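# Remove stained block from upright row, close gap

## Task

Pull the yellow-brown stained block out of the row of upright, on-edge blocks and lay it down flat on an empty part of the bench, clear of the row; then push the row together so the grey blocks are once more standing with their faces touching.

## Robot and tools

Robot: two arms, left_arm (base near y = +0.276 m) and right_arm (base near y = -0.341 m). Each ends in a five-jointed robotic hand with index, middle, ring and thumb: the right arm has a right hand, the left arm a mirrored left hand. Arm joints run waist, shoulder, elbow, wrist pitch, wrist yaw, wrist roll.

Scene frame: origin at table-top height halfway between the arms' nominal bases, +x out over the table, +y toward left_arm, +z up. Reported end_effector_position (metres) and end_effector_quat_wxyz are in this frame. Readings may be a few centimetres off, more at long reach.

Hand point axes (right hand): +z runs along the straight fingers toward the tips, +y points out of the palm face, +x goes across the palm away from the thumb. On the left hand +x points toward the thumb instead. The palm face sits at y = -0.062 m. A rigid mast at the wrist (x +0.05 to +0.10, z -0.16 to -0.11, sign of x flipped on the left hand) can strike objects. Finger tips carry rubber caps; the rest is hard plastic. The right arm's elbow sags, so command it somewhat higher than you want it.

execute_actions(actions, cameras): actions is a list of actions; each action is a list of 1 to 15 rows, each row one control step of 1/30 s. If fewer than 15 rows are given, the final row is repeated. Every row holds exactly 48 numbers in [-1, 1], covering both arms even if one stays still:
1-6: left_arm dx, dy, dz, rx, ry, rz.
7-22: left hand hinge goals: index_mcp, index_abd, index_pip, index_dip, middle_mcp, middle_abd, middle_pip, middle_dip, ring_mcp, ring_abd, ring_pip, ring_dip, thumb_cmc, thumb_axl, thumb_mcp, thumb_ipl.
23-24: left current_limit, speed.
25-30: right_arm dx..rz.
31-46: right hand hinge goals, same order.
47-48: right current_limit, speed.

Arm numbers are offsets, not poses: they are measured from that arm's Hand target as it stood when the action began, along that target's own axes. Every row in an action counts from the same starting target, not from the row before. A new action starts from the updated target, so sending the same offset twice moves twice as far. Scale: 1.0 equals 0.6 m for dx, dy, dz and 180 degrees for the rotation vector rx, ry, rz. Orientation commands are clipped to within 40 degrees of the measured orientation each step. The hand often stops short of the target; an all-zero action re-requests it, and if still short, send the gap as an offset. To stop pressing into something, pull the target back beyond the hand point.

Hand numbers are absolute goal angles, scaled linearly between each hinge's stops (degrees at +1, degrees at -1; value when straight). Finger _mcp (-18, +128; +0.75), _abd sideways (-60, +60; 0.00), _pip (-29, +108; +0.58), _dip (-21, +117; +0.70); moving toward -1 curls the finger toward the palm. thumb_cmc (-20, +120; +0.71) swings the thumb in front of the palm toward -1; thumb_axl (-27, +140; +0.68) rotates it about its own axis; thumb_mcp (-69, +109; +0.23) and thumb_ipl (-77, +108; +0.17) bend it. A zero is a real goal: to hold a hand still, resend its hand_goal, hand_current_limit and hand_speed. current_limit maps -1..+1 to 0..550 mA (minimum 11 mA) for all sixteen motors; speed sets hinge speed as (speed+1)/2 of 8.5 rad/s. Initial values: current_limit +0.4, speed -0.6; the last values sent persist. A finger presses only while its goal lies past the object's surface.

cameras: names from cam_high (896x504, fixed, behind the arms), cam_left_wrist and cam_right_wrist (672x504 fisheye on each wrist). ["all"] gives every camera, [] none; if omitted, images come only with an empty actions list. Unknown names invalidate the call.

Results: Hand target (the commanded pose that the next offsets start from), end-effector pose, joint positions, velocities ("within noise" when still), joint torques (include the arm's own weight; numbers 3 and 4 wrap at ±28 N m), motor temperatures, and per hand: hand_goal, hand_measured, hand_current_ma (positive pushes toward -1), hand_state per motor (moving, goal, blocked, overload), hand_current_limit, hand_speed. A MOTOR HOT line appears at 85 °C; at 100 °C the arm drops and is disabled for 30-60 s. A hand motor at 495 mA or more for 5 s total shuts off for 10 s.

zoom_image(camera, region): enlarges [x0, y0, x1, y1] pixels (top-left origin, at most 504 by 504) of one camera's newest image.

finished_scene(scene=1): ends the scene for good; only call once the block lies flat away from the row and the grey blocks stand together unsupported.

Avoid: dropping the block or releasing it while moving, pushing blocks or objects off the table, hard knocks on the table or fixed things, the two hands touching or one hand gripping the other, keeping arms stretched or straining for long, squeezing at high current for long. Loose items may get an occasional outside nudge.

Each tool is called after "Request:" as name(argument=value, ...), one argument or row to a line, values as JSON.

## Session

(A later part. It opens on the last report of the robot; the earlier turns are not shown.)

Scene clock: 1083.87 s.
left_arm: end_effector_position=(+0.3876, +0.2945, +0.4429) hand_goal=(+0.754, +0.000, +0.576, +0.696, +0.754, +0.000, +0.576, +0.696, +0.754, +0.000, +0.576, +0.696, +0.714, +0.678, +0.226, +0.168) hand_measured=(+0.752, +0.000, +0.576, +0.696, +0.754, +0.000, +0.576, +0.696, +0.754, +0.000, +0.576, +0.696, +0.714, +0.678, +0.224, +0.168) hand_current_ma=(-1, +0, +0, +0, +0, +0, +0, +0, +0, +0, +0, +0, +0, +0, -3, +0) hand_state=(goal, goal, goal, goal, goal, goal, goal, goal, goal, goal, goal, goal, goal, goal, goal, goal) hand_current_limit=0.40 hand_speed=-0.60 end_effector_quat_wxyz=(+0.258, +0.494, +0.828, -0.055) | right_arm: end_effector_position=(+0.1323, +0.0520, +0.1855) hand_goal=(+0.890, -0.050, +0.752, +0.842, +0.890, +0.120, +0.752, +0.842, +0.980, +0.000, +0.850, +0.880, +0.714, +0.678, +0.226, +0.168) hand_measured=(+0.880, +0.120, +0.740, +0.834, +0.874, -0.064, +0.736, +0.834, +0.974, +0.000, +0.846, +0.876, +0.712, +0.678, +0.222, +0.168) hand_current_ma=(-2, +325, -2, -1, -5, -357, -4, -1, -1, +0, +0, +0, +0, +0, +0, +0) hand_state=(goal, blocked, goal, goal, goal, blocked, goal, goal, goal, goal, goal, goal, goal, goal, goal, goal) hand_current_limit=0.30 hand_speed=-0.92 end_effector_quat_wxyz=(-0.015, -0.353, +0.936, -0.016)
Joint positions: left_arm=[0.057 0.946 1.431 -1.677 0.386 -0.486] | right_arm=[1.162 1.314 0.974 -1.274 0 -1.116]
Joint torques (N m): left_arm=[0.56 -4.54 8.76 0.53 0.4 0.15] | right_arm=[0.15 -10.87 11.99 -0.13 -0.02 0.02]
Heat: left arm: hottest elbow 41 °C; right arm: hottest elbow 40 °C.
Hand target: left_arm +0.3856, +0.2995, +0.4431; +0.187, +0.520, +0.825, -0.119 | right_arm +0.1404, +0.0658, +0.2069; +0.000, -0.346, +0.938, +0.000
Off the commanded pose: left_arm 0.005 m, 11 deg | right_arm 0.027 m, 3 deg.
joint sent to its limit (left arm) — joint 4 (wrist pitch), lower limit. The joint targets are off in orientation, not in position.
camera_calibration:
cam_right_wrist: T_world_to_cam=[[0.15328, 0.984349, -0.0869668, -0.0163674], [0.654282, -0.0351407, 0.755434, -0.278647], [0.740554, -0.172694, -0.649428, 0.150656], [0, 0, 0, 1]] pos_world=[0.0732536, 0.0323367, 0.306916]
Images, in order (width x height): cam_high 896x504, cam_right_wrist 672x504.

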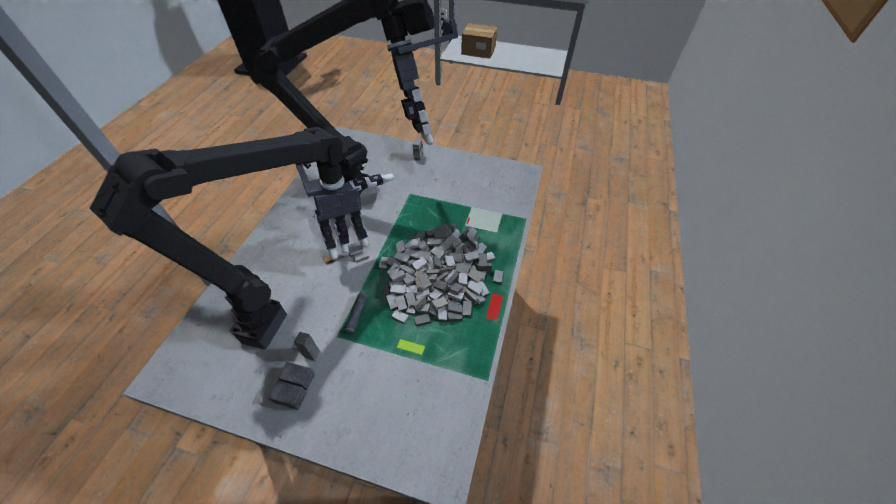

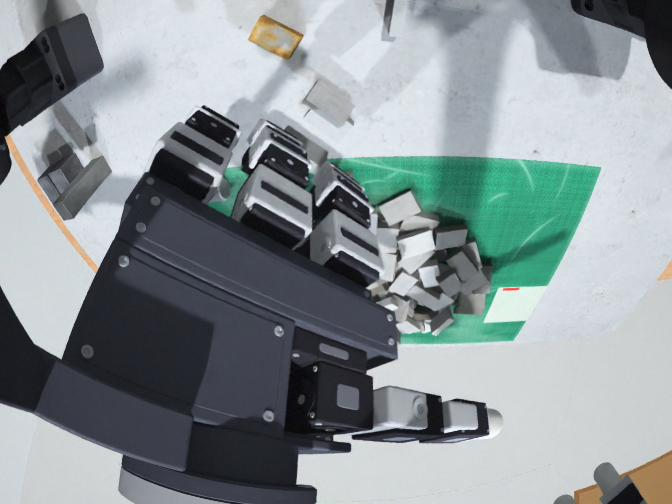

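Request:
execute_actions(
  actions=[
    [[0,0,0,0,0,0,0.754,0,0.576,0.696,0.754,0,0.576,0.696,0.754,0,0.576,0.696,0.714,0.678,0.226,0.168,0.4,-0.6,-0.0059,0.0441,0.015,0,0,0,0.89,-0.05,0.752,0.841,0.89,0.12,0.752,0.841,0.98,0,0.85,0.88,0.714,0.678,0.226,0.168,0.3,-0.92]],
    [[0,0,0,0,0,0,0.754,0,0.576,0.696,0.754,0,0.576,0.696,0.754,0,0.576,0.696,0.714,0.678,0.226,0.168,0.4,-0.6,-0.0059,0.0441,0.0261,0,0,0,0.89,-0.05,0.752,0.841,0.89,0.12,0.752,0.841,0.98,0,0.85,0.88,0.714,0.678,0.226,0.168,0.3,-0.92]],
    [[0,0,0,0,0,0,0.754,0,0.576,0.696,0.754,0,0.576,0.696,0.754,0,0.576,0.696,0.714,0.678,0.226,0.168,0.4,-0.6,-0.0059,0.0441,0.0372,0,0,0,0.89,-0.05,0.752,0.841,0.89,0.12,0.752,0.841,0.98,0,0.85,0.88,0.714,0.678,0.226,0.168,0.3,-0.92]],
  ],
  cameras=["cam_high"],
)

Request:
zoom_image(
  camera="cam_high",
  region=[310, 190, 390, 270],
)

Scene clock: 1100.20 s.
left_arm: end_effector_position=(+0.3876, +0.2945, +0.4429) hand_goal=(+0.754, +0.000, +0.576, +0.696, +0.754, +0.000, +0.576, +0.696, +0.754, +0.000, +0.576, +0.696, +0.714, +0.678, +0.226, +0.168) hand_measured=(+0.752, +0.000, +0.576, +0.696, +0.754, +0.000, +0.576, +0.696, +0.754, +0.000, +0.576, +0.696, +0.714, +0.678, +0.224, +0.168) hand_current_ma=(-1, +0, +0, +0, +0, +0, +0, +0, +0, +0, +0, +0, +0, +0, -3, +0) hand_state=(goal, goal, goal, goal, goal, goal, goal, goal, goal, goal, goal, goal, goal, goal, goal, goal) hand_current_limit=0.40 hand_speed=-0.60 end_effector_quat_wxyz=(+0.258, +0.494, +0.828, -0.055) | right_arm: end_effector_position=(+0.0937, +0.1106, +0.1485) hand_goal=(+0.890, -0.050, +0.752, +0.842, +0.890, +0.120, +0.752, +0.842, +0.980, +0.000, +0.850, +0.880, +0.714, +0.678, +0.226, +0.168) hand_measured=(+0.888, +0.120, +0.744, +0.836, +0.874, -0.064, +0.736, +0.834, +0.974, +0.000, +0.846, +0.876, +0.712, +0.678, +0.222, +0.168) hand_current_ma=(+0, +325, -1, -1, -4, -357, -4, -1, -1, +0, +0, +0, +0, +0, +0, +0) hand_state=(goal, blocked, goal, goal, goal, blocked, goal, goal, goal, goal, goal, goal, goal, goal, goal, goal) hand_current_limit=0.30 hand_speed=-0.92 end_effector_quat_wxyz=(-0.012, -0.348, +0.937, -0.015)
Joint positions: left_arm=[0.057 0.946 1.431 -1.677 0.386 -0.486] | right_arm=[1.315 1.463 1.017 -1.164 -0.003 -0.954]
Joint torques (N m): left_arm=[0.62 -4.13 8.61 0.55 0.4 0.16] | right_arm=[1.08 -10.87 11.73 0.61 0.11 0.06]
Heat: left arm: hottest elbow 41 °C; right arm: hottest elbow 42 °C.
Hand target: left_arm +0.3856, +0.2995, +0.4431; +0.187, +0.520, +0.825, -0.119 | right_arm +0.0971, +0.1329, +0.1599; +0.000, -0.346, +0.938, +0.000
Off the commanded pose: left_arm 0.005 m, 11 deg | right_arm 0.025 m, 2 deg.
joint sent to its limit (left arm) — joint 4 (wrist pitch), lower limit. The joint targets are off in orientation, not in position.
Images, in order (width x height): cam_high 896x504.

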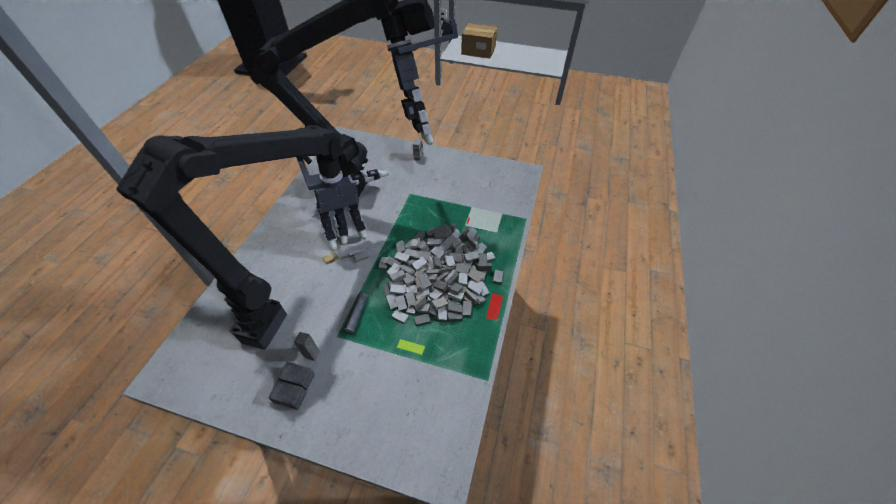

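Scaled by 6.300 from the camera's 896x504 image, which has a finer 1280x720 frame.

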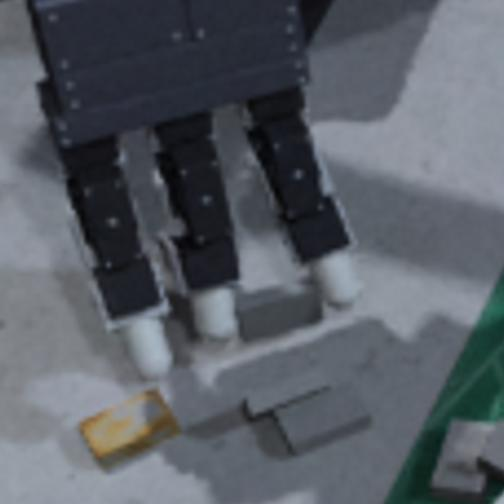

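Request:
execute_actions(
  actions=[
    [[0,0,0,0,0,0,0.754,0,0.576,0.696,0.754,0,0.576,0.696,0.754,0,0.576,0.696,0.714,0.678,0.226,0.168,0.4,-0.6,0,0,0.03,0,0,0,0.89,-0.05,0.752,0.841,0.89,0.12,0.752,0.841,0.98,0,0.85,0.88,0.714,0.678,0.226,0.168,0.3,-0.92]],
    [[0,0,0,0,0,0,0.754,0,0.576,0.696,0.754,0,0.576,0.696,0.754,0,0.576,0.696,0.714,0.678,0.226,0.168,0.4,-0.6,0,0,0.03,0,0,0,0.89,-0.05,0.752,0.841,0.89,0.12,0.752,0.841,0.98,0,0.85,0.88,0.714,0.678,0.226,0.168,0.3,-0.92]],
  ],
  cameras=["cam_high"],
)

Request:
zoom_image(
  camera="cam_high",
  region=[310, 190, 390, 270],
)

Scene clock: 1107.00 s.
left_arm: end_effector_position=(+0.3876, +0.2945, +0.4429) hand_goal=(+0.754, +0.000, +0.576, +0.696, +0.754, +0.000, +0.576, +0.696, +0.754, +0.000, +0.576, +0.696, +0.714, +0.678, +0.226, +0.168) hand_measured=(+0.752, +0.000, +0.576, +0.696, +0.754, +0.000, +0.576, +0.696, +0.754, +0.000, +0.576, +0.696, +0.714, +0.678, +0.224, +0.168) hand_current_ma=(-1, +0, +0, +0, +0, +0, +0, +0, +0, +0, +0, +0, +0, +0, -3, +0) hand_state=(goal, goal, goal, goal, goal, goal, goal, goal, goal, goal, goal, goal, goal, goal, goal, goal) hand_current_limit=0.40 hand_speed=-0.60 end_effector_quat_wxyz=(+0.258, +0.494, +0.828, -0.055) | right_arm: end_effector_position=(+0.0993, +0.1330, +0.1366) hand_goal=(+0.890, -0.050, +0.752, +0.842, +0.890, +0.120, +0.752, +0.842, +0.980, +0.000, +0.850, +0.880, +0.714, +0.678, +0.226, +0.168) hand_measured=(+0.888, +0.120, +0.746, +0.838, +0.874, -0.064, +0.736, +0.834, +0.974, +0.000, +0.846, +0.876, +0.712, +0.678, +0.222, +0.168) hand_current_ma=(+0, +325, -1, +0, -4, -357, -4, -1, -1, +0, +0, +0, +0, +0, +0, +0) hand_state=(goal, blocked, goal, goal, goal, blocked, goal, goal, goal, goal, goal, goal, goal, goal, goal, goal) hand_current_limit=0.30 hand_speed=-0.92 end_effector_quat_wxyz=(+0.004, -0.347, +0.938, +0.009)
Joint positions: left_arm=[0.057 0.946 1.431 -1.677 0.386 -0.486] | right_arm=[1.315 1.505 1.017 -1.064 -0.003 -0.952]
Joint torques (N m): left_arm=[0.85 -3.78 8.72 0.39 0.4 0.17] | right_arm=[1.26 -11.11 7.23 0.84 0.15 0.02]
Heat: left arm: hottest elbow 41 °C; right arm: hottest elbow 43 °C.
Hand target: left_arm +0.3856, +0.2995, +0.4431; +0.187, +0.520, +0.825, -0.119 | right_arm +0.0971, +0.1330, +0.1240; +0.000, -0.346, +0.938, +0.000
Off the commanded pose: left_arm 0.005 m, 11 deg | right_arm 0.013 m, 1 deg.
joint sent to its limit (left arm) — joint 4 (wrist pitch), lower limit. The joint targets are off in orientation, not in position.
Images, in order (width x height): cam_high 896x504.

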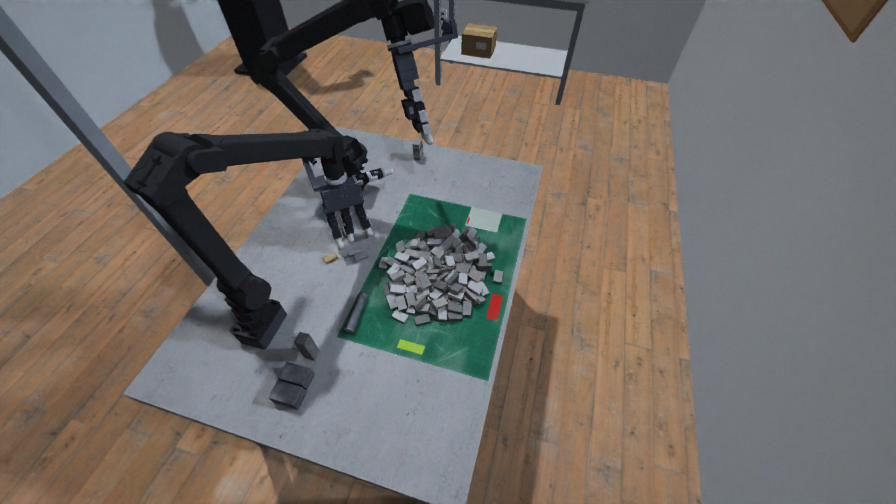

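Scaled by 6.300 from the camera's 896x504 image, which has a finer 1280x720 frame.

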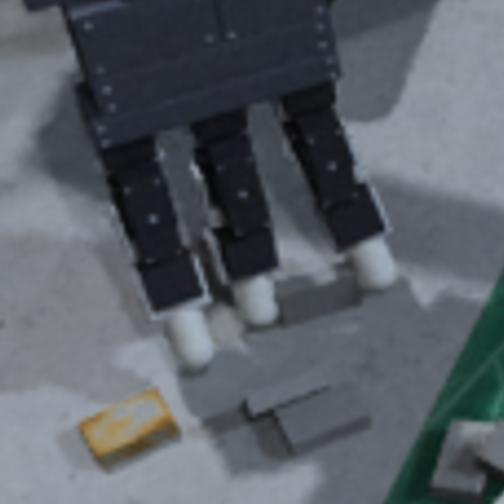

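Request:
execute_actions(
  actions=[
    [[0,0,0,0,0,0,0.754,0,0.576,0.696,0.754,0,0.576,0.696,0.754,0,0.576,0.696,0.714,0.678,0.226,0.168,0.4,-0.6,0,0,0.0117,0,0,0,0.89,-0.05,0.752,0.841,0.89,0.12,0.752,0.841,0.98,0,0.85,0.88,0.714,0.678,0.226,0.168,0.3,-0.92]],
  ],
  cameras=["cam_high", "cam_right_wrist"],
)

Request:
zoom_image(
  camera="cam_high",
  region=[330, 210, 390, 270],
)

Scene clock: 1113.07 s.
left_arm: end_effector_position=(+0.3876, +0.2945, +0.4429) hand_goal=(+0.754, +0.000, +0.576, +0.696, +0.754, +0.000, +0.576, +0.696, +0.754, +0.000, +0.576, +0.696, +0.714, +0.678, +0.226, +0.168) hand_measured=(+0.752, +0.000, +0.576, +0.696, +0.754, +0.000, +0.576, +0.696, +0.754, +0.000, +0.576, +0.696, +0.714, +0.678, +0.224, +0.168) hand_current_ma=(-1, +0, +0, +0, +0, +0, +0, +0, +0, +0, +0, +0, +0, +0, -3, +0) hand_state=(goal, goal, goal, goal, goal, goal, goal, goal, goal, goal, goal, goal, goal, goal, goal, goal) hand_current_limit=0.40 hand_speed=-0.60 end_effector_quat_wxyz=(+0.258, +0.494, +0.828, -0.055) | right_arm: end_effector_position=(+0.0998, +0.1347, +0.1362) hand_goal=(+0.890, -0.050, +0.752, +0.842, +0.890, +0.120, +0.752, +0.842, +0.980, +0.000, +0.850, +0.880, +0.714, +0.678, +0.226, +0.168) hand_measured=(+0.890, +0.120, +0.752, +0.840, +0.874, -0.064, +0.744, +0.840, +0.974, +0.000, +0.846, +0.876, +0.712, +0.678, +0.222, +0.168) hand_current_ma=(+0, +325, +0, +0, -4, -357, -1, +0, -1, +0, +0, +0, +0, +0, +0, +0) hand_state=(goal, blocked, goal, goal, goal, blocked, goal, goal, goal, goal, goal, goal, goal, goal, goal, goal) hand_current_limit=0.30 hand_speed=-0.92 end_effector_quat_wxyz=(+0.006, -0.346, +0.938, +0.012)
Joint positions: left_arm=[0.057 0.946 1.431 -1.677 0.386 -0.486] | right_arm=[1.315 1.505 1.014 -1.053 -0.005 -0.949]
Joint torques (N m): left_arm=[0.44 -4.07 8.62 0.49 0.43 0.13] | right_arm=[1.03 -10.46 6.6 1.1 0.21 -0.02]
Heat: left arm: hottest elbow 41 °C; right arm: hottest elbow 43 °C.
Hand target: left_arm +0.3856, +0.2995, +0.4431; +0.187, +0.520, +0.825, -0.119 | right_arm +0.0971, +0.1330, +0.1170; +0.000, -0.346, +0.938, +0.000
Off the commanded pose: left_arm 0.005 m, 11 deg | right_arm 0.019 m, 2 deg.
joint sent to its limit (left arm) — joint 4 (wrist pitch), lower limit. The joint targets are off in orientation, not in position.
camera_calibration:
cam_right_wrist: T_world_to_cam=[[0.168763, 0.985498, -0.0176586, -0.10822], [0.638588, -0.095674, 0.763578, -0.208564], [0.750816, -0.140141, -0.645474, 0.15115], [0, 0, 0, 1]] pos_world=[0.0379639, 0.107879, 0.254907]
Images, in order (width x height): cam_high 896x504, cam_right_wrist 672x504.

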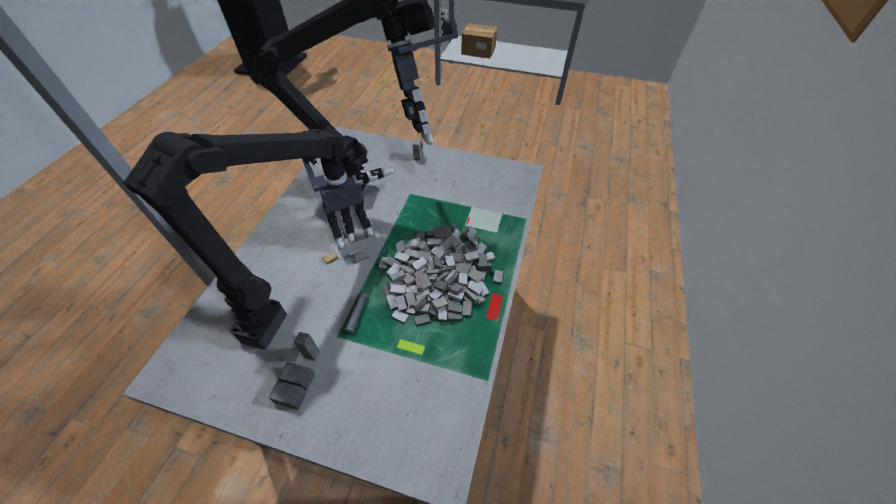

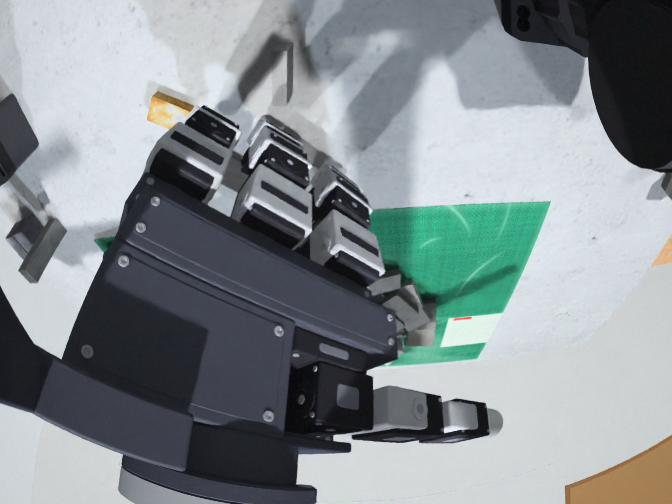

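Scaled by 8.400 from the camera's 896x504 image, which has a finer 1280x720 frame.

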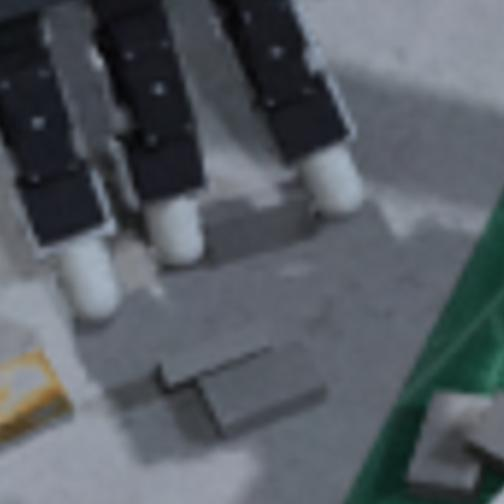

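Request:
execute_actions(
  actions=[
    [[0,0,0,0,0,0,0.754,0,0.576,0.696,0.754,0,0.576,0.696,0.754,0,0.576,0.696,0.714,0.678,0.226,0.168,0.4,-0.6,0,0,0,0,0,0,0.89,0.115,0.752,0.841,0.89,-0.059,0.752,0.841,0.98,0,0.85,0.88,0.714,0.678,0.226,0.168,0.3,-0.92]],
    [[0,0,0,0,0,0,0.754,0,0.576,0.696,0.754,0,0.576,0.696,0.754,0,0.576,0.696,0.714,0.678,0.226,0.168,0.4,-0.6,0,0,0,0,0,0,0.89,0.23,0.752,0.841,0.89,-0.18,0.752,0.841,0.98,0,0.85,0.88,0.714,0.678,0.226,0.168,0.3,-0.9]],
  ],
  cameras=["cam_high"],
)

Request:
zoom_image(
  camera="cam_high",
  region=[330, 210, 390, 270],
)

Scene clock: 1120.27 s.
left_arm: end_effector_position=(+0.3876, +0.2945, +0.4429) hand_goal=(+0.754, +0.000, +0.576, +0.696, +0.754, +0.000, +0.576, +0.696, +0.754, +0.000, +0.576, +0.696, +0.714, +0.678, +0.226, +0.168) hand_measured=(+0.752, +0.000, +0.576, +0.696, +0.754, +0.000, +0.576, +0.696, +0.754, +0.000, +0.576, +0.696, +0.714, +0.678, +0.224, +0.168) hand_current_ma=(-1, +0, +0, +0, +0, +0, +0, +0, +0, +0, +0, +0, +0, +0, -3, +0) hand_state=(goal, goal, goal, goal, goal, goal, goal, goal, goal, goal, goal, goal, goal, goal, goal, goal) hand_current_limit=0.40 hand_speed=-0.60 end_effector_quat_wxyz=(+0.258, +0.494, +0.828, -0.055) | right_arm: end_effector_position=(+0.1004, +0.1364, +0.1351) hand_goal=(+0.890, +0.230, +0.752, +0.842, +0.890, -0.180, +0.752, +0.842, +0.980, +0.000, +0.850, +0.880, +0.714, +0.678, +0.226, +0.168) hand_measured=(+0.890, +0.224, +0.752, +0.840, +0.882, -0.174, +0.746, +0.840, +0.974, +0.000, +0.846, +0.876, +0.712, +0.678, +0.222, +0.168) hand_current_ma=(+0, +0, +0, +0, -1, +0, +0, +0, -1, +0, +0, +0, +0, +0, +0, +0) hand_state=(goal, goal, goal, goal, goal, goal, goal, goal, goal, goal, goal, goal, goal, goal, goal, goal) hand_current_limit=0.30 hand_speed=-0.90 end_effector_quat_wxyz=(+0.007, -0.346, +0.938, +0.014)
Joint positions: left_arm=[0.057 0.946 1.431 -1.677 0.386 -0.486] | right_arm=[1.315 1.508 1.014 -1.045 -0.003 -0.949]
Joint torques (N m): left_arm=[0.67 -4.25 8.69 0.43 0.41 0.12] | right_arm=[1.03 -10.75 6.67 0.77 0.14 -0.01]
Heat: left arm: hottest elbow 41 °C; right arm: hottest elbow 41 °C.
Hand target: left_arm +0.3856, +0.2995, +0.4431; +0.187, +0.520, +0.825, -0.119 | right_arm +0.0971, +0.1329, +0.1170; +0.000, -0.346, +0.938, +0.000
Off the commanded pose: left_arm 0.005 m, 11 deg | right_arm 0.019 m, 2 deg.
joint sent to its limit (left arm) — joint 4 (wrist pitch), lower limit. The joint targets are off in orientation, not in position.
Images, in order (width x height): cam_high 896x504.

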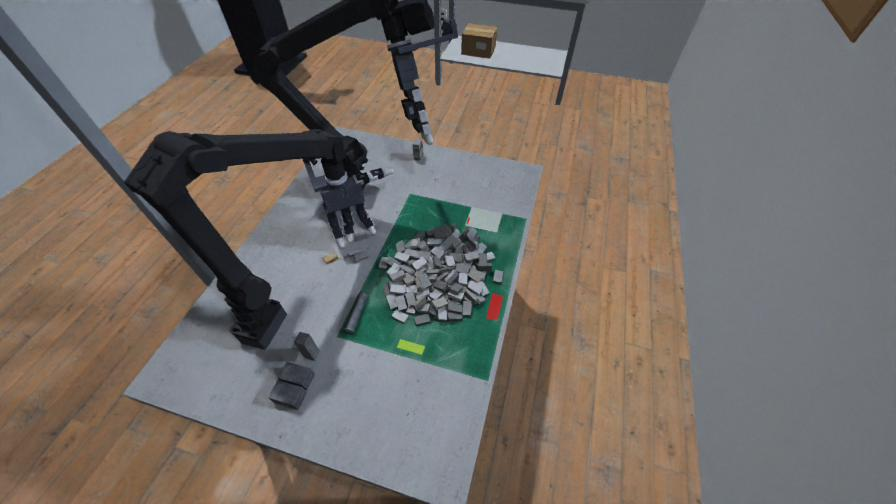

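Scaled by 8.400 from the camera's 896x504 image, which has a finer 1280x720 frame.

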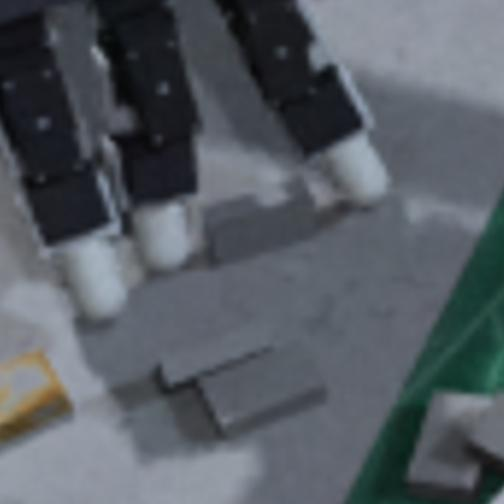

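Request:
execute_actions(
  actions=[
    [[0,0,0,0,0,0,0.754,0,0.576,0.696,0.754,0,0.576,0.696,0.754,0,0.576,0.696,0.714,0.678,0.226,0.168,0.4,-0.6,-0.0327,0.0203,-0.05,0,0,0,0.89,0.23,0.752,0.841,0.89,-0.2,0.752,0.841,0.98,0,0.85,0.88,0.714,0.678,0.226,0.168,0.3,-0.9]],
    [[0,0,0,0,0,0,0.754,0,0.576,0.696,0.754,0,0.576,0.696,0.754,0,0.576,0.696,0.714,0.678,0.226,0.168,0.4,-0.6,0,0,-0.1,0,0,0,0.89,0.23,0.752,0.841,0.89,-0.2,0.752,0.841,0.98,0,0.85,0.88,0.714,0.678,0.226,0.168,0.3,-0.9]],
    [[0,0,0,0,0,0,0.754,0,0.576,0.696,0.754,0,0.576,0.696,0.754,0,0.576,0.696,0.714,0.678,0.226,0.168,0.4,-0.6,0.0238,-0.0659,0,0,0,0,0.81,0.2,0.64,0.75,0.81,-0.2,0.64,0.75,0.98,0,0.85,0.88,0.714,0.678,0.226,0.168,0.4,-0.8]],
    [[0,0,0,0,0,0,0.754,0,0.576,0.696,0.754,0,0.576,0.696,0.754,0,0.576,0.696,0.714,0.678,0.226,0.168,0.4,-0.6,0.0238,-0.0659,0,0,0,0,0.754,0.2,0.576,0.696,0.754,-0.2,0.576,0.696,0.98,0,0.85,0.88,0.714,0.678,0.226,0.168,0.4,-0.8]],
    [[0,0,0,0,0,0,0.754,0,0.576,0.696,0.754,0,0.576,0.696,0.754,0,0.576,0.696,0.714,0.678,0.226,0.168,0.4,-0.6,0.0238,-0.0659,0.0458,0,0,0,0.754,0.2,0.576,0.696,0.754,-0.2,0.576,0.696,0.98,0,0.85,0.88,0.714,0.678,0.226,0.168,0.4,-0.8]],
  ],
  cameras=["cam_high","cam_right_wrist"],
)

Request:
zoom_image(
  camera="cam_right_wrist",
  region=[230, 0, 430, 160],
)

Request:
zoom_image(
  camera="cam_high",
  region=[310, 210, 390, 270],
)

Scene clock: 1138.37 s.
left_arm: end_effector_position=(+0.3876, +0.2945, +0.4429) hand_goal=(+0.754, +0.000, +0.576, +0.696, +0.754, +0.000, +0.576, +0.696, +0.754, +0.000, +0.576, +0.696, +0.714, +0.678, +0.226, +0.168) hand_measured=(+0.752, +0.000, +0.576, +0.696, +0.754, +0.000, +0.576, +0.696, +0.754, +0.000, +0.576, +0.696, +0.714, +0.678, +0.224, +0.168) hand_current_ma=(-1, +0, +0, +0, +0, +0, +0, +0, +0, +0, +0, +0, +0, +0, -3, +0) hand_state=(goal, goal, goal, goal, goal, goal, goal, goal, goal, goal, goal, goal, goal, goal, goal, goal) hand_current_limit=0.40 hand_speed=-0.60 end_effector_quat_wxyz=(+0.258, +0.494, +0.828, -0.055) | right_arm: end_effector_position=(+0.1462, +0.0393, +0.1780) hand_goal=(+0.754, +0.200, +0.576, +0.696, +0.754, -0.200, +0.576, +0.696, +0.980, +0.000, +0.850, +0.880, +0.714, +0.678, +0.226, +0.168) hand_measured=(+0.754, +0.202, +0.578, +0.698, +0.754, -0.196, +0.578, +0.698, +0.974, +0.000, +0.846, +0.876, +0.712, +0.678, +0.222, +0.168) hand_current_ma=(+0, +0, +0, +0, +0, +0, +0, +0, -1, +0, +0, +0, +0, +0, +0, +0) hand_state=(goal, goal, goal, goal, goal, goal, goal, goal, goal, goal, goal, goal, goal, goal, goal, goal) hand_current_limit=0.40 hand_speed=-0.80 end_effector_quat_wxyz=(-0.005, -0.345, +0.938, -0.005)
Joint positions: left_arm=[0.057 0.946 1.431 -1.677 0.386 -0.486] | right_arm=[1.113 1.284 0.921 -1.222 0.001 -1.15]
Joint torques (N m): left_arm=[0.32 -4.13 8.66 0.5 0.4 0.14] | right_arm=[-0.38 -10.64 7.45 0.7 -0.07 -0.17]
Heat: left arm: hottest elbow 41 °C; right arm: hottest elbow 39 °C.
Hand target: left_arm +0.3856, +0.2995, +0.4431; +0.187, +0.520, +0.825, -0.119 | right_arm +0.1485, +0.0370, +0.1795; +0.000, -0.346, +0.938, +0.000
Off the commanded pose: left_arm 0.005 m, 11 deg | right_arm 0.004 m, 1 deg.
joint sent to its limit (left arm) — joint 4 (wrist pitch), lower limit. The joint targets are off in orientation, not in position.
camera_calibration:
cam_right_wrist: T_world_to_cam=[[0.16965, 0.983791, -0.0580899, -0.0141107], [0.643765, -0.0659986, 0.762372, -0.280954], [0.74618, -0.166733, -0.644527, 0.131472], [0, 0, 0, 1]] pos_world=[0.0851606, 0.0172601, 0.298109]
Images, in order (width x height): cam_high 896x504, cam_right_wrist 672x504.

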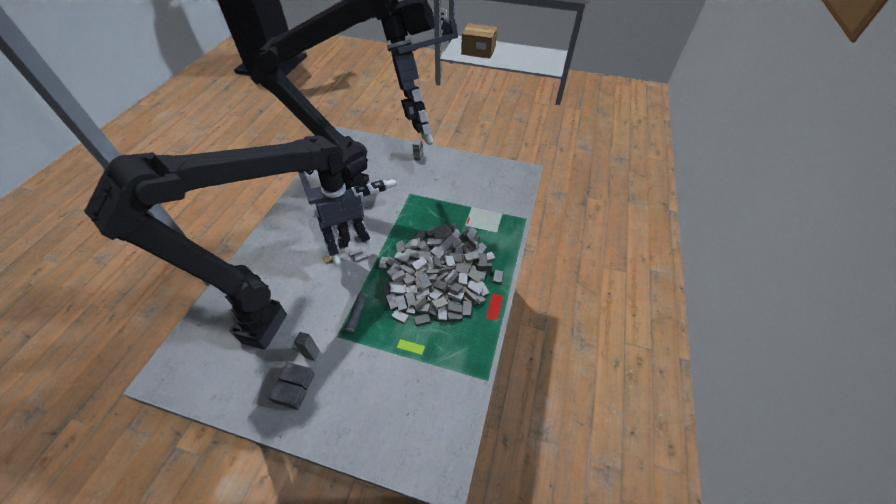

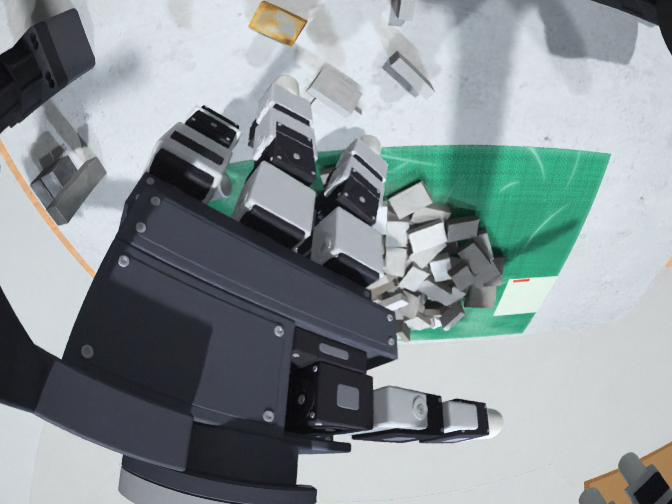

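Scaled by 2.520 from the camera's 672x504 image, which has a finer 960x720 frame.

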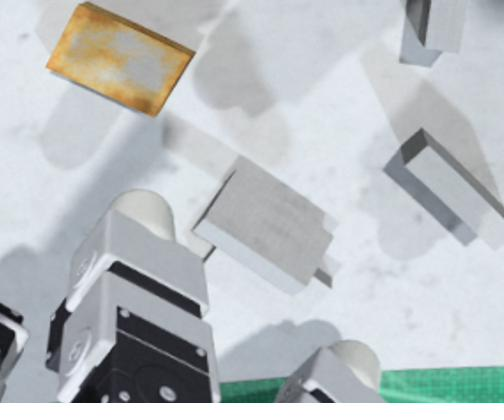

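Scaled by 6.300 from the camera's 896x504 image, which has a finer 1280x720 frame.

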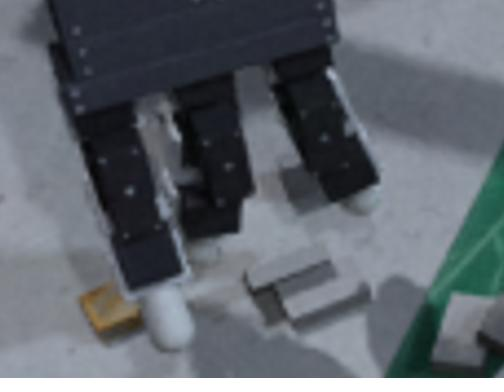

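Request:
zoom_image(
  camera="cam_right_wrist",
  region=[290, 50, 380, 130],
)

Request:
zoom_image(
  camera="cam_right_wrist",
  region=[370, 40, 450, 110],
)

Scaled by 5.600 from the camera's 672x504 image, which has a finer 960x720 frame.

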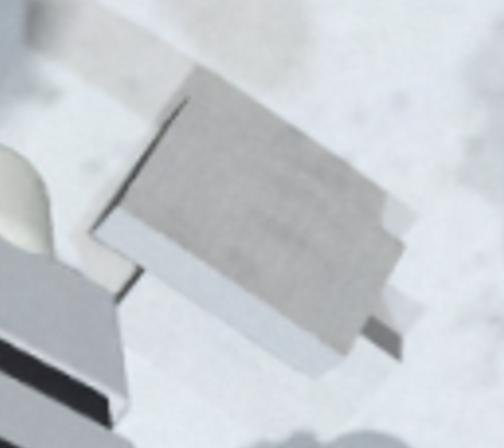

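Scaled by 6.300 from the camera's 672x504 image, which has a finer 960x720 frame.

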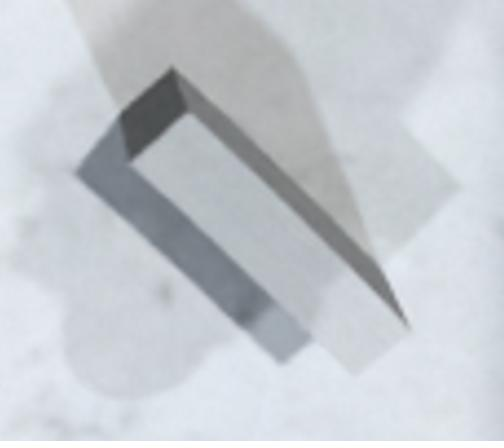

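Request:
execute_actions(
  actions=[
    [[0,0,0,0,0,0,0.754,0,0.576,0.696,0.754,0,0.576,0.696,0.754,0,0.576,0.696,0.714,0.678,0.226,0.168,0.4,-0.6,0,0,0.0304,0,0,0,0.754,0.2,0.576,0.696,0.754,-0.2,0.576,0.696,0.98,0,0.85,0.88,0.714,0.678,0.226,0.168,0.4,-0.8]],
    [[0,0,0,0,0,0,0.754,0,0.576,0.696,0.754,0,0.576,0.696,0.754,0,0.576,0.696,0.714,0.678,0.226,0.168,0.4,-0.6,0,0,0.0304,0,0,0,0.754,0.2,0.576,0.696,0.754,-0.2,0.576,0.696,0.98,0,0.85,0.88,0.714,0.678,0.226,0.168,0.4,-0.8]],
  ],
  cameras=["cam_right_wrist"],
)

Request:
zoom_image(
  camera="cam_right_wrist",
  region=[260, 50, 410, 160],
)

Scene clock: 1161.20 s.
left_arm: end_effector_position=(+0.3876, +0.2945, +0.4429) hand_goal=(+0.754, +0.000, +0.576, +0.696, +0.754, +0.000, +0.576, +0.696, +0.754, +0.000, +0.576, +0.696, +0.714, +0.678, +0.226, +0.168) hand_measured=(+0.752, +0.000, +0.576, +0.696, +0.754, +0.000, +0.576, +0.696, +0.754, +0.000, +0.576, +0.696, +0.714, +0.678, +0.224, +0.168) hand_current_ma=(-1, +0, +0, +0, +0, +0, +0, +0, +0, +0, +0, +0, +0, +0, -3, +0) hand_state=(goal, goal, goal, goal, goal, goal, goal, goal, goal, goal, goal, goal, goal, goal, goal, goal) hand_current_limit=0.40 hand_speed=-0.60 end_effector_quat_wxyz=(+0.258, +0.494, +0.828, -0.055) | right_arm: end_effector_position=(+0.1465, +0.0402, +0.1551) hand_goal=(+0.754, +0.200, +0.576, +0.696, +0.754, -0.200, +0.576, +0.696, +0.980, +0.000, +0.850, +0.880, +0.714, +0.678, +0.226, +0.168) hand_measured=(+0.754, +0.202, +0.578, +0.698, +0.754, -0.196, +0.578, +0.698, +0.974, +0.000, +0.846, +0.876, +0.712, +0.678, +0.222, +0.168) hand_current_ma=(+0, +0, +0, +0, +0, +0, +0, +0, -1, +0, +0, +0, +0, +0, +0, +0) hand_state=(goal, goal, goal, goal, goal, goal, goal, goal, goal, goal, goal, goal, goal, goal, goal, goal) hand_current_limit=0.40 hand_speed=-0.80 end_effector_quat_wxyz=(+0.009, -0.346, +0.938, +0.007)
Joint positions: left_arm=[0.057 0.946 1.431 -1.677 0.386 -0.486] | right_arm=[1.113 1.291 0.856 -1.114 0.001 -1.151]
Joint torques (N m): left_arm=[0.62 -4.54 8.72 0.54 0.4 0.17] | right_arm=[-0.5 -7.24 7.21 0.87 -0.1 -0.18]
Heat: left arm: hottest elbow 41 °C; right arm: hottest elbow 40 °C.
Hand target: left_arm +0.3856, +0.2995, +0.4431; +0.187, +0.520, +0.825, -0.119 | right_arm +0.1485, +0.0370, +0.1430; +0.000, -0.346, +0.938, +0.000
Off the commanded pose: left_arm 0.005 m, 11 deg | right_arm 0.013 m, 1 deg.
joint sent to its limit (left arm) — joint 4 (wrist pitch), lower limit. The joint targets are off in orientation, not in position.
camera_calibration:
cam_right_wrist: T_world_to_cam=[[0.169077, 0.985338, -0.0228605, -0.0217633], [0.631805, -0.0905531, 0.76982, -0.262134], [0.756462, -0.144602, -0.637852, 0.113197], [0, 0, 0, 1]] pos_world=[0.0836683, 0.0140757, 0.273501]
Images, in order (width x height): cam_right_wrist 672x504.

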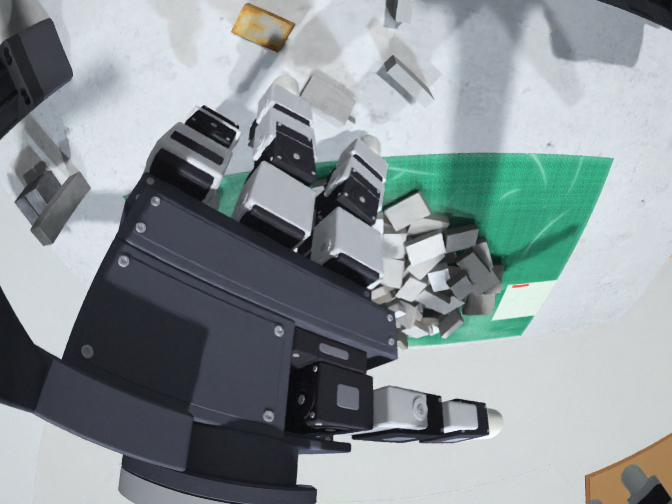

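Scaled by 3.360 from the camera's 672x504 image, which has a finer 960x720 frame.

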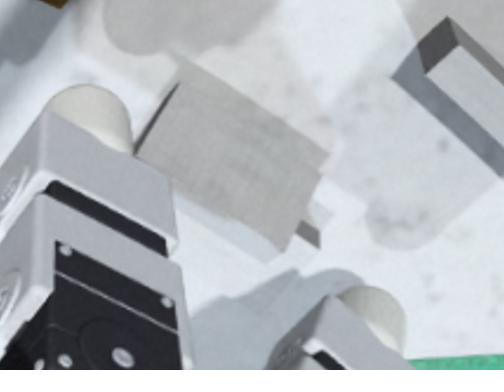

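Request:
execute_actions(
  actions=[
    [[0,0,0,0,0,0,0.754,0,0.576,0.696,0.754,0,0.576,0.696,0.754,0,0.576,0.696,0.714,0.678,0.226,0.168,0.4,-0.6,0,0,0.0225,0,0,0,0.754,0.2,0.576,0.696,0.754,-0.2,0.576,0.696,0.98,0,0.85,0.88,0.714,0.678,0.226,0.168,0.4,-0.8]],
  ],
  cameras=["cam_right_wrist"],
)

Request:
zoom_image(
  camera="cam_right_wrist",
  region=[260, 50, 410, 160],
)

Scene clock: 1169.13 s.
left_arm: end_effector_position=(+0.3876, +0.2945, +0.4429) hand_goal=(+0.754, +0.000, +0.576, +0.696, +0.754, +0.000, +0.576, +0.696, +0.754, +0.000, +0.576, +0.696, +0.714, +0.678, +0.226, +0.168) hand_measured=(+0.752, +0.000, +0.576, +0.696, +0.754, +0.000, +0.576, +0.696, +0.754, +0.000, +0.576, +0.696, +0.714, +0.678, +0.224, +0.168) hand_current_ma=(-1, +0, +0, +0, +0, +0, +0, +0, +0, +0, +0, +0, +0, +0, -3, +0) hand_state=(goal, goal, goal, goal, goal, goal, goal, goal, goal, goal, goal, goal, goal, goal, goal, goal) hand_current_limit=0.40 hand_speed=-0.60 end_effector_quat_wxyz=(+0.258, +0.494, +0.828, -0.055) | right_arm: end_effector_position=(+0.1466, +0.0403, +0.1408) hand_goal=(+0.754, +0.200, +0.576, +0.696, +0.754, -0.200, +0.576, +0.696, +0.980, +0.000, +0.850, +0.880, +0.714, +0.678, +0.226, +0.168) hand_measured=(+0.754, +0.202, +0.578, +0.698, +0.754, -0.196, +0.578, +0.698, +0.974, +0.000, +0.846, +0.876, +0.712, +0.678, +0.222, +0.168) hand_current_ma=(+0, +0, +0, +0, +0, +0, +0, +0, -1, +0, +0, +0, +0, +0, +0, +0) hand_state=(goal, goal, goal, goal, goal, goal, goal, goal, goal, goal, goal, goal, goal, goal, goal, goal) hand_current_limit=0.40 hand_speed=-0.80 end_effector_quat_wxyz=(+0.008, -0.346, +0.938, +0.007)
Joint positions: left_arm=[0.057 0.946 1.431 -1.677 0.386 -0.486] | right_arm=[1.113 1.311 0.834 -1.072 0.001 -1.151]
Joint torques (N m): left_arm=[0.67 -4.72 8.68 0.53 0.41 0.14] | right_arm=[-0.38 -7.47 7.05 0.73 -0.11 -0.19]
Heat: left arm: hottest elbow 41 °C; right arm: hottest elbow 38 °C.
Hand target: left_arm +0.3856, +0.2995, +0.4431; +0.187, +0.520, +0.825, -0.119 | right_arm +0.1485, +0.0370, +0.1295; +0.000, -0.346, +0.938, +0.000
Off the commanded pose: left_arm 0.005 m, 11 deg | right_arm 0.012 m, 1 deg.
joint sent to its limit (left arm) — joint 4 (wrist pitch), lower limit. The joint targets are off in orientation, not in position.
camera_calibration:
cam_right_wrist: T_world_to_cam=[[0.169061, 0.985297, -0.0246704, -0.0220437], [0.632444, -0.0892511, 0.769447, -0.251269], [0.755932, -0.145686, -0.638234, 0.104206], [0, 0, 0, 1]] pos_world=[0.0838679, 0.0144748, 0.259302]
Images, in order (width x height): cam_right_wrist 672x504.

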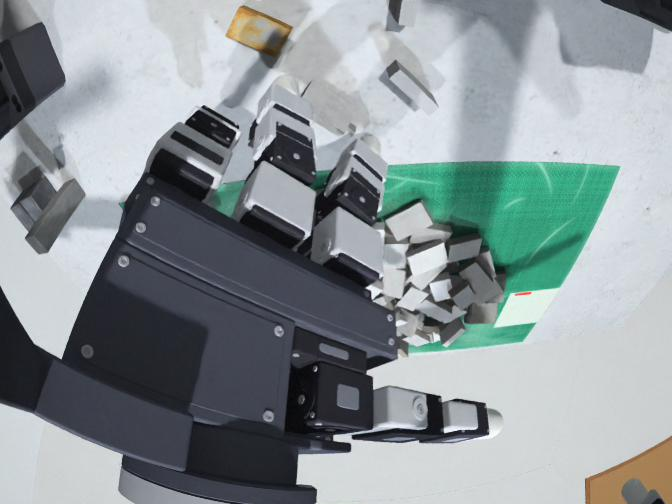

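Scaled by 3.360 from the camera's 672x504 image, which has a finer 960x720 frame.

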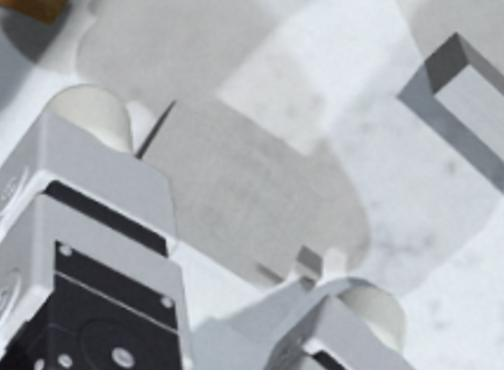

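Request:
execute_actions(
  actions=[
    [[0,0,0,0,0,0,0.754,0,0.576,0.696,0.754,0,0.576,0.696,0.754,0,0.576,0.696,0.714,0.678,0.226,0.168,0.4,-0.6,0,0,0,0,0,0,0.98,0.2,0.328,0.42,0.98,-0.2,0.328,0.42,0.98,0,0.85,0.88,0.714,0.678,0.226,0.168,0.4,-0.85]],
    [[0,0,0,0,0,0,0.754,0,0.576,0.696,0.754,0,0.576,0.696,0.754,0,0.576,0.696,0.714,0.678,0.226,0.168,0.4,-0.6,0,0,0,0,0,0,0.98,0.02,0.328,0.42,0.98,-0.14,0.328,0.42,0.98,0,0.85,0.88,0.714,0.678,0.226,0.168,0.4,-0.88]],
    [[0,0,0,0,0,0,0.754,0,0.576,0.696,0.754,0,0.576,0.696,0.754,0,0.576,0.696,0.714,0.678,0.226,0.168,0.4,-0.6,0,0,0,0,0,0,0.98,-0.14,0.328,0.42,0.98,0.04,0.328,0.42,0.98,0,0.85,0.88,0.714,0.678,0.226,0.168,0.4,-0.88]],
  ],
  cameras=["cam_right_wrist"],
)

Request:
zoom_image(
  camera="cam_right_wrist",
  region=[260, 50, 410, 160],
)

Scene clock: 1183.57 s.
left_arm: end_effector_position=(+0.3876, +0.2945, +0.4429) hand_goal=(+0.754, +0.000, +0.576, +0.696, +0.754, +0.000, +0.576, +0.696, +0.754, +0.000, +0.576, +0.696, +0.714, +0.678, +0.226, +0.168) hand_measured=(+0.752, +0.000, +0.576, +0.696, +0.754, +0.000, +0.576, +0.696, +0.754, +0.000, +0.576, +0.696, +0.714, +0.678, +0.224, +0.168) hand_current_ma=(-1, +0, +0, +0, +0, +0, +0, +0, +0, +0, +0, +0, +0, +0, -3, +0) hand_state=(goal, goal, goal, goal, goal, goal, goal, goal, goal, goal, goal, goal, goal, goal, goal, goal) hand_current_limit=0.40 hand_speed=-0.60 end_effector_quat_wxyz=(+0.258, +0.494, +0.828, -0.055) | right_arm: end_effector_position=(+0.1469, +0.0412, +0.1411) hand_goal=(+0.980, -0.140, +0.328, +0.420, +0.980, +0.040, +0.328, +0.420, +0.980, +0.000, +0.850, +0.880, +0.714, +0.678, +0.226, +0.168) hand_measured=(+0.972, +0.042, +0.330, +0.422, +0.976, -0.152, +0.332, +0.424, +0.974, +0.000, +0.846, +0.876, +0.712, +0.678, +0.222, +0.168) hand_current_ma=(-1, +369, +0, +0, +0, -385, +0, +0, -1, +0, +0, +0, +0, +0, +0, +0) hand_state=(goal, blocked, goal, goal, goal, blocked, goal, goal, goal, goal, goal, goal, goal, goal, goal, goal) hand_current_limit=0.40 hand_speed=-0.88 end_effector_quat_wxyz=(+0.009, -0.346, +0.938, +0.008)
Joint positions: left_arm=[0.057 0.946 1.431 -1.677 0.386 -0.486] | right_arm=[1.113 1.311 0.834 -1.068 0.001 -1.152]
Joint torques (N m): left_arm=[0.56 -4.6 8.73 0.58 0.42 0.15] | right_arm=[-0.5 -7.53 7.04 0.61 -0.06 -0.19]
Heat: left arm: hottest elbow 41 °C; right arm: hottest elbow 37 °C.
Hand target: left_arm +0.3856, +0.2995, +0.4431; +0.187, +0.520, +0.825, -0.119 | right_arm +0.1484, +0.0370, +0.1295; +0.000, -0.346, +0.938, +0.000
Off the commanded pose: left_arm 0.005 m, 11 deg | right_arm 0.012 m, 1 deg.
joint sent to its limit (left arm) — joint 4 (wrist pitch), lower limit. The joint targets are off in orientation, not in position.
camera_calibration:
cam_right_wrist: T_world_to_cam=[[0.168756, 0.985444, -0.0205321, -0.023521], [0.631293, -0.0920635, 0.77006, -0.251457], [0.756961, -0.142914, -0.637641, 0.103894], [0, 0, 0, 1]] pos_world=[0.0840686, 0.0148766, 0.259401]
Images, in order (width x height): cam_right_wrist 672x504.

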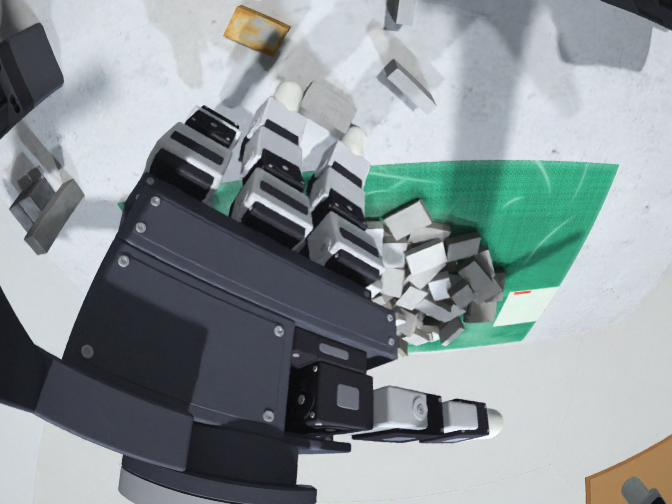

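Scaled by 3.360 from the camera's 672x504 image, which has a finer 960x720 frame.

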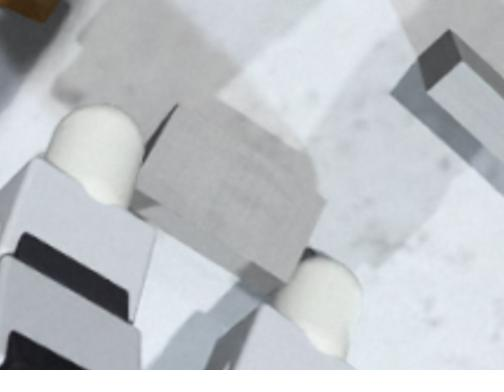

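Request:
execute_actions(
  actions=[
    [[0,0,0,0,0,0,0.754,0,0.576,0.696,0.754,0,0.576,0.696,0.754,0,0.576,0.696,0.714,0.678,0.226,0.168,0.4,-0.6,-0.0327,0.0203,-0.05,0,0,0,0.98,-0.14,0.328,0.42,0.98,0.04,0.328,0.42,0.98,0,0.85,0.88,0.714,0.678,0.226,0.168,0.3,-0.88]],
    [[0,0,0,0,0,0,0.754,0,0.576,0.696,0.754,0,0.576,0.696,0.754,0,0.576,0.696,0.714,0.678,0.226,0.168,0.4,-0.6,0,0,-0.08,0,0,0,0.98,-0.14,0.328,0.42,0.98,0.04,0.328,0.42,0.98,0,0.85,0.88,0.714,0.678,0.226,0.168,0.3,-0.88]],
  ],
  cameras=["cam_right_wrist","cam_high"],
)

Request:
zoom_image(
  camera="cam_right_wrist",
  region=[260, 50, 410, 160],
)

Request:
zoom_image(
  camera="cam_high",
  region=[310, 210, 390, 270],
)

Scene clock: 1189.93 s.
left_arm: end_effector_position=(+0.3876, +0.2945, +0.4429) hand_goal=(+0.754, +0.000, +0.576, +0.696, +0.754, +0.000, +0.576, +0.696, +0.754, +0.000, +0.576, +0.696, +0.714, +0.678, +0.226, +0.168) hand_measured=(+0.752, +0.000, +0.576, +0.696, +0.754, +0.000, +0.576, +0.696, +0.754, +0.000, +0.576, +0.696, +0.714, +0.678, +0.224, +0.168) hand_current_ma=(-1, +0, +0, +0, +0, +0, +0, +0, +0, +0, +0, +0, +0, +0, -3, +0) hand_state=(goal, goal, goal, goal, goal, goal, goal, goal, goal, goal, goal, goal, goal, goal, goal, goal) hand_current_limit=0.40 hand_speed=-0.60 end_effector_quat_wxyz=(+0.258, +0.494, +0.828, -0.055) | right_arm: end_effector_position=(+0.1489, +0.0457, +0.1861) hand_goal=(+0.980, -0.140, +0.328, +0.420, +0.980, +0.040, +0.328, +0.420, +0.980, +0.000, +0.850, +0.880, +0.714, +0.678, +0.226, +0.168) hand_measured=(+0.972, +0.040, +0.328, +0.422, +0.976, -0.152, +0.332, +0.424, +0.974, +0.000, +0.846, +0.876, +0.712, +0.678, +0.222, +0.168) hand_current_ma=(-1, +358, +0, +0, +0, -357, +0, +0, -1, +0, +0, +0, +0, +0, +0, +0) hand_state=(goal, blocked, goal, goal, goal, blocked, goal, goal, goal, goal, goal, goal, goal, goal, goal, goal) hand_current_limit=0.30 hand_speed=-0.88 end_effector_quat_wxyz=(-0.016, -0.346, +0.938, -0.015)
Joint positions: left_arm=[0.057 0.946 1.431 -1.677 0.386 -0.486] | right_arm=[1.113 1.314 0.975 -1.276 0 -1.152]
Joint torques (N m): left_arm=[0.62 -4.25 8.7 0.55 0.4 0.14] | right_arm=[0.32 -10.99 11.92 -0.18 -0.03 -0.1]
Heat: left arm: hottest elbow 41 °C; right arm: hottest elbow 37 °C.
Hand target: left_arm +0.3856, +0.2995, +0.4431; +0.187, +0.520, +0.825, -0.119 | right_arm +0.1555, +0.0589, +0.2076; +0.000, -0.346, +0.938, +0.000
Off the commanded pose: left_arm 0.005 m, 11 deg | right_arm 0.026 m, 2 deg.
joint sent to its limit (left arm) — joint 4 (wrist pitch), lower limit. The joint targets are off in orientation, not in position.
camera_calibration:
cam_right_wrist: T_world_to_cam=[[0.167156, 0.982114, -0.0866623, -0.0145951], [0.654537, -0.0448071, 0.754701, -0.289642], [0.73732, -0.182876, -0.65032, 0.138837], [0, 0, 0, 1]] pos_world=[0.0896536, 0.0267461, 0.307617]
Images, in order (width x height): cam_high 896x504, cam_right_wrist 672x504.

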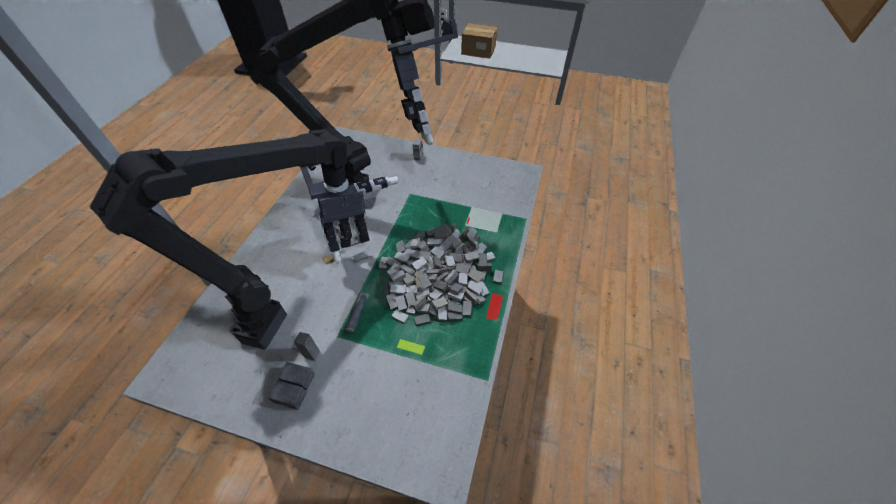

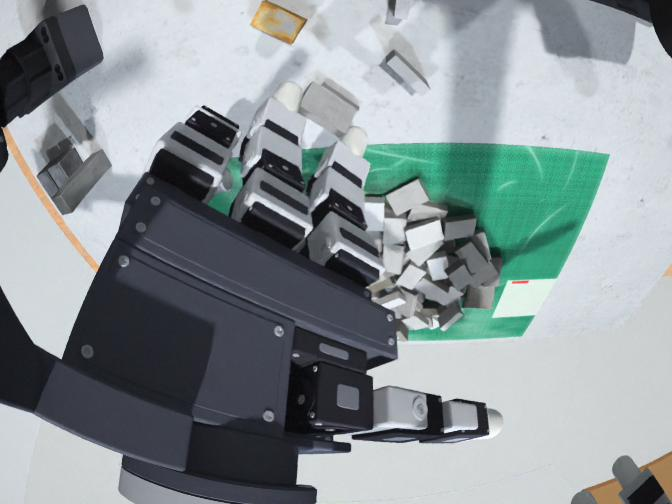

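Scaled by 3.360 from the camera's 672x504 image, which has a finer 960x720 frame.

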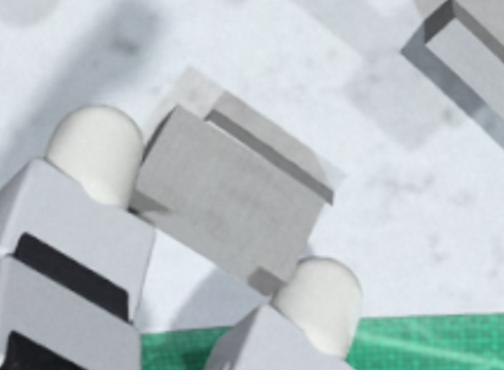

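Scaled by 6.300 from the camera's 896x504 image, which has a finer 1280x720 frame.

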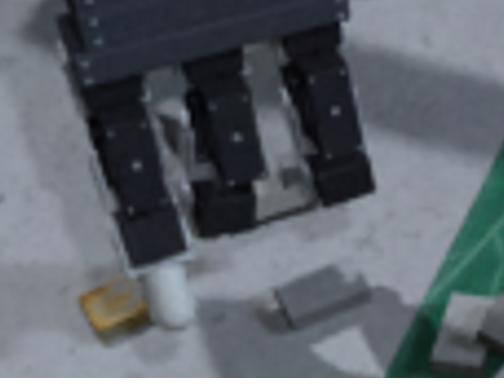

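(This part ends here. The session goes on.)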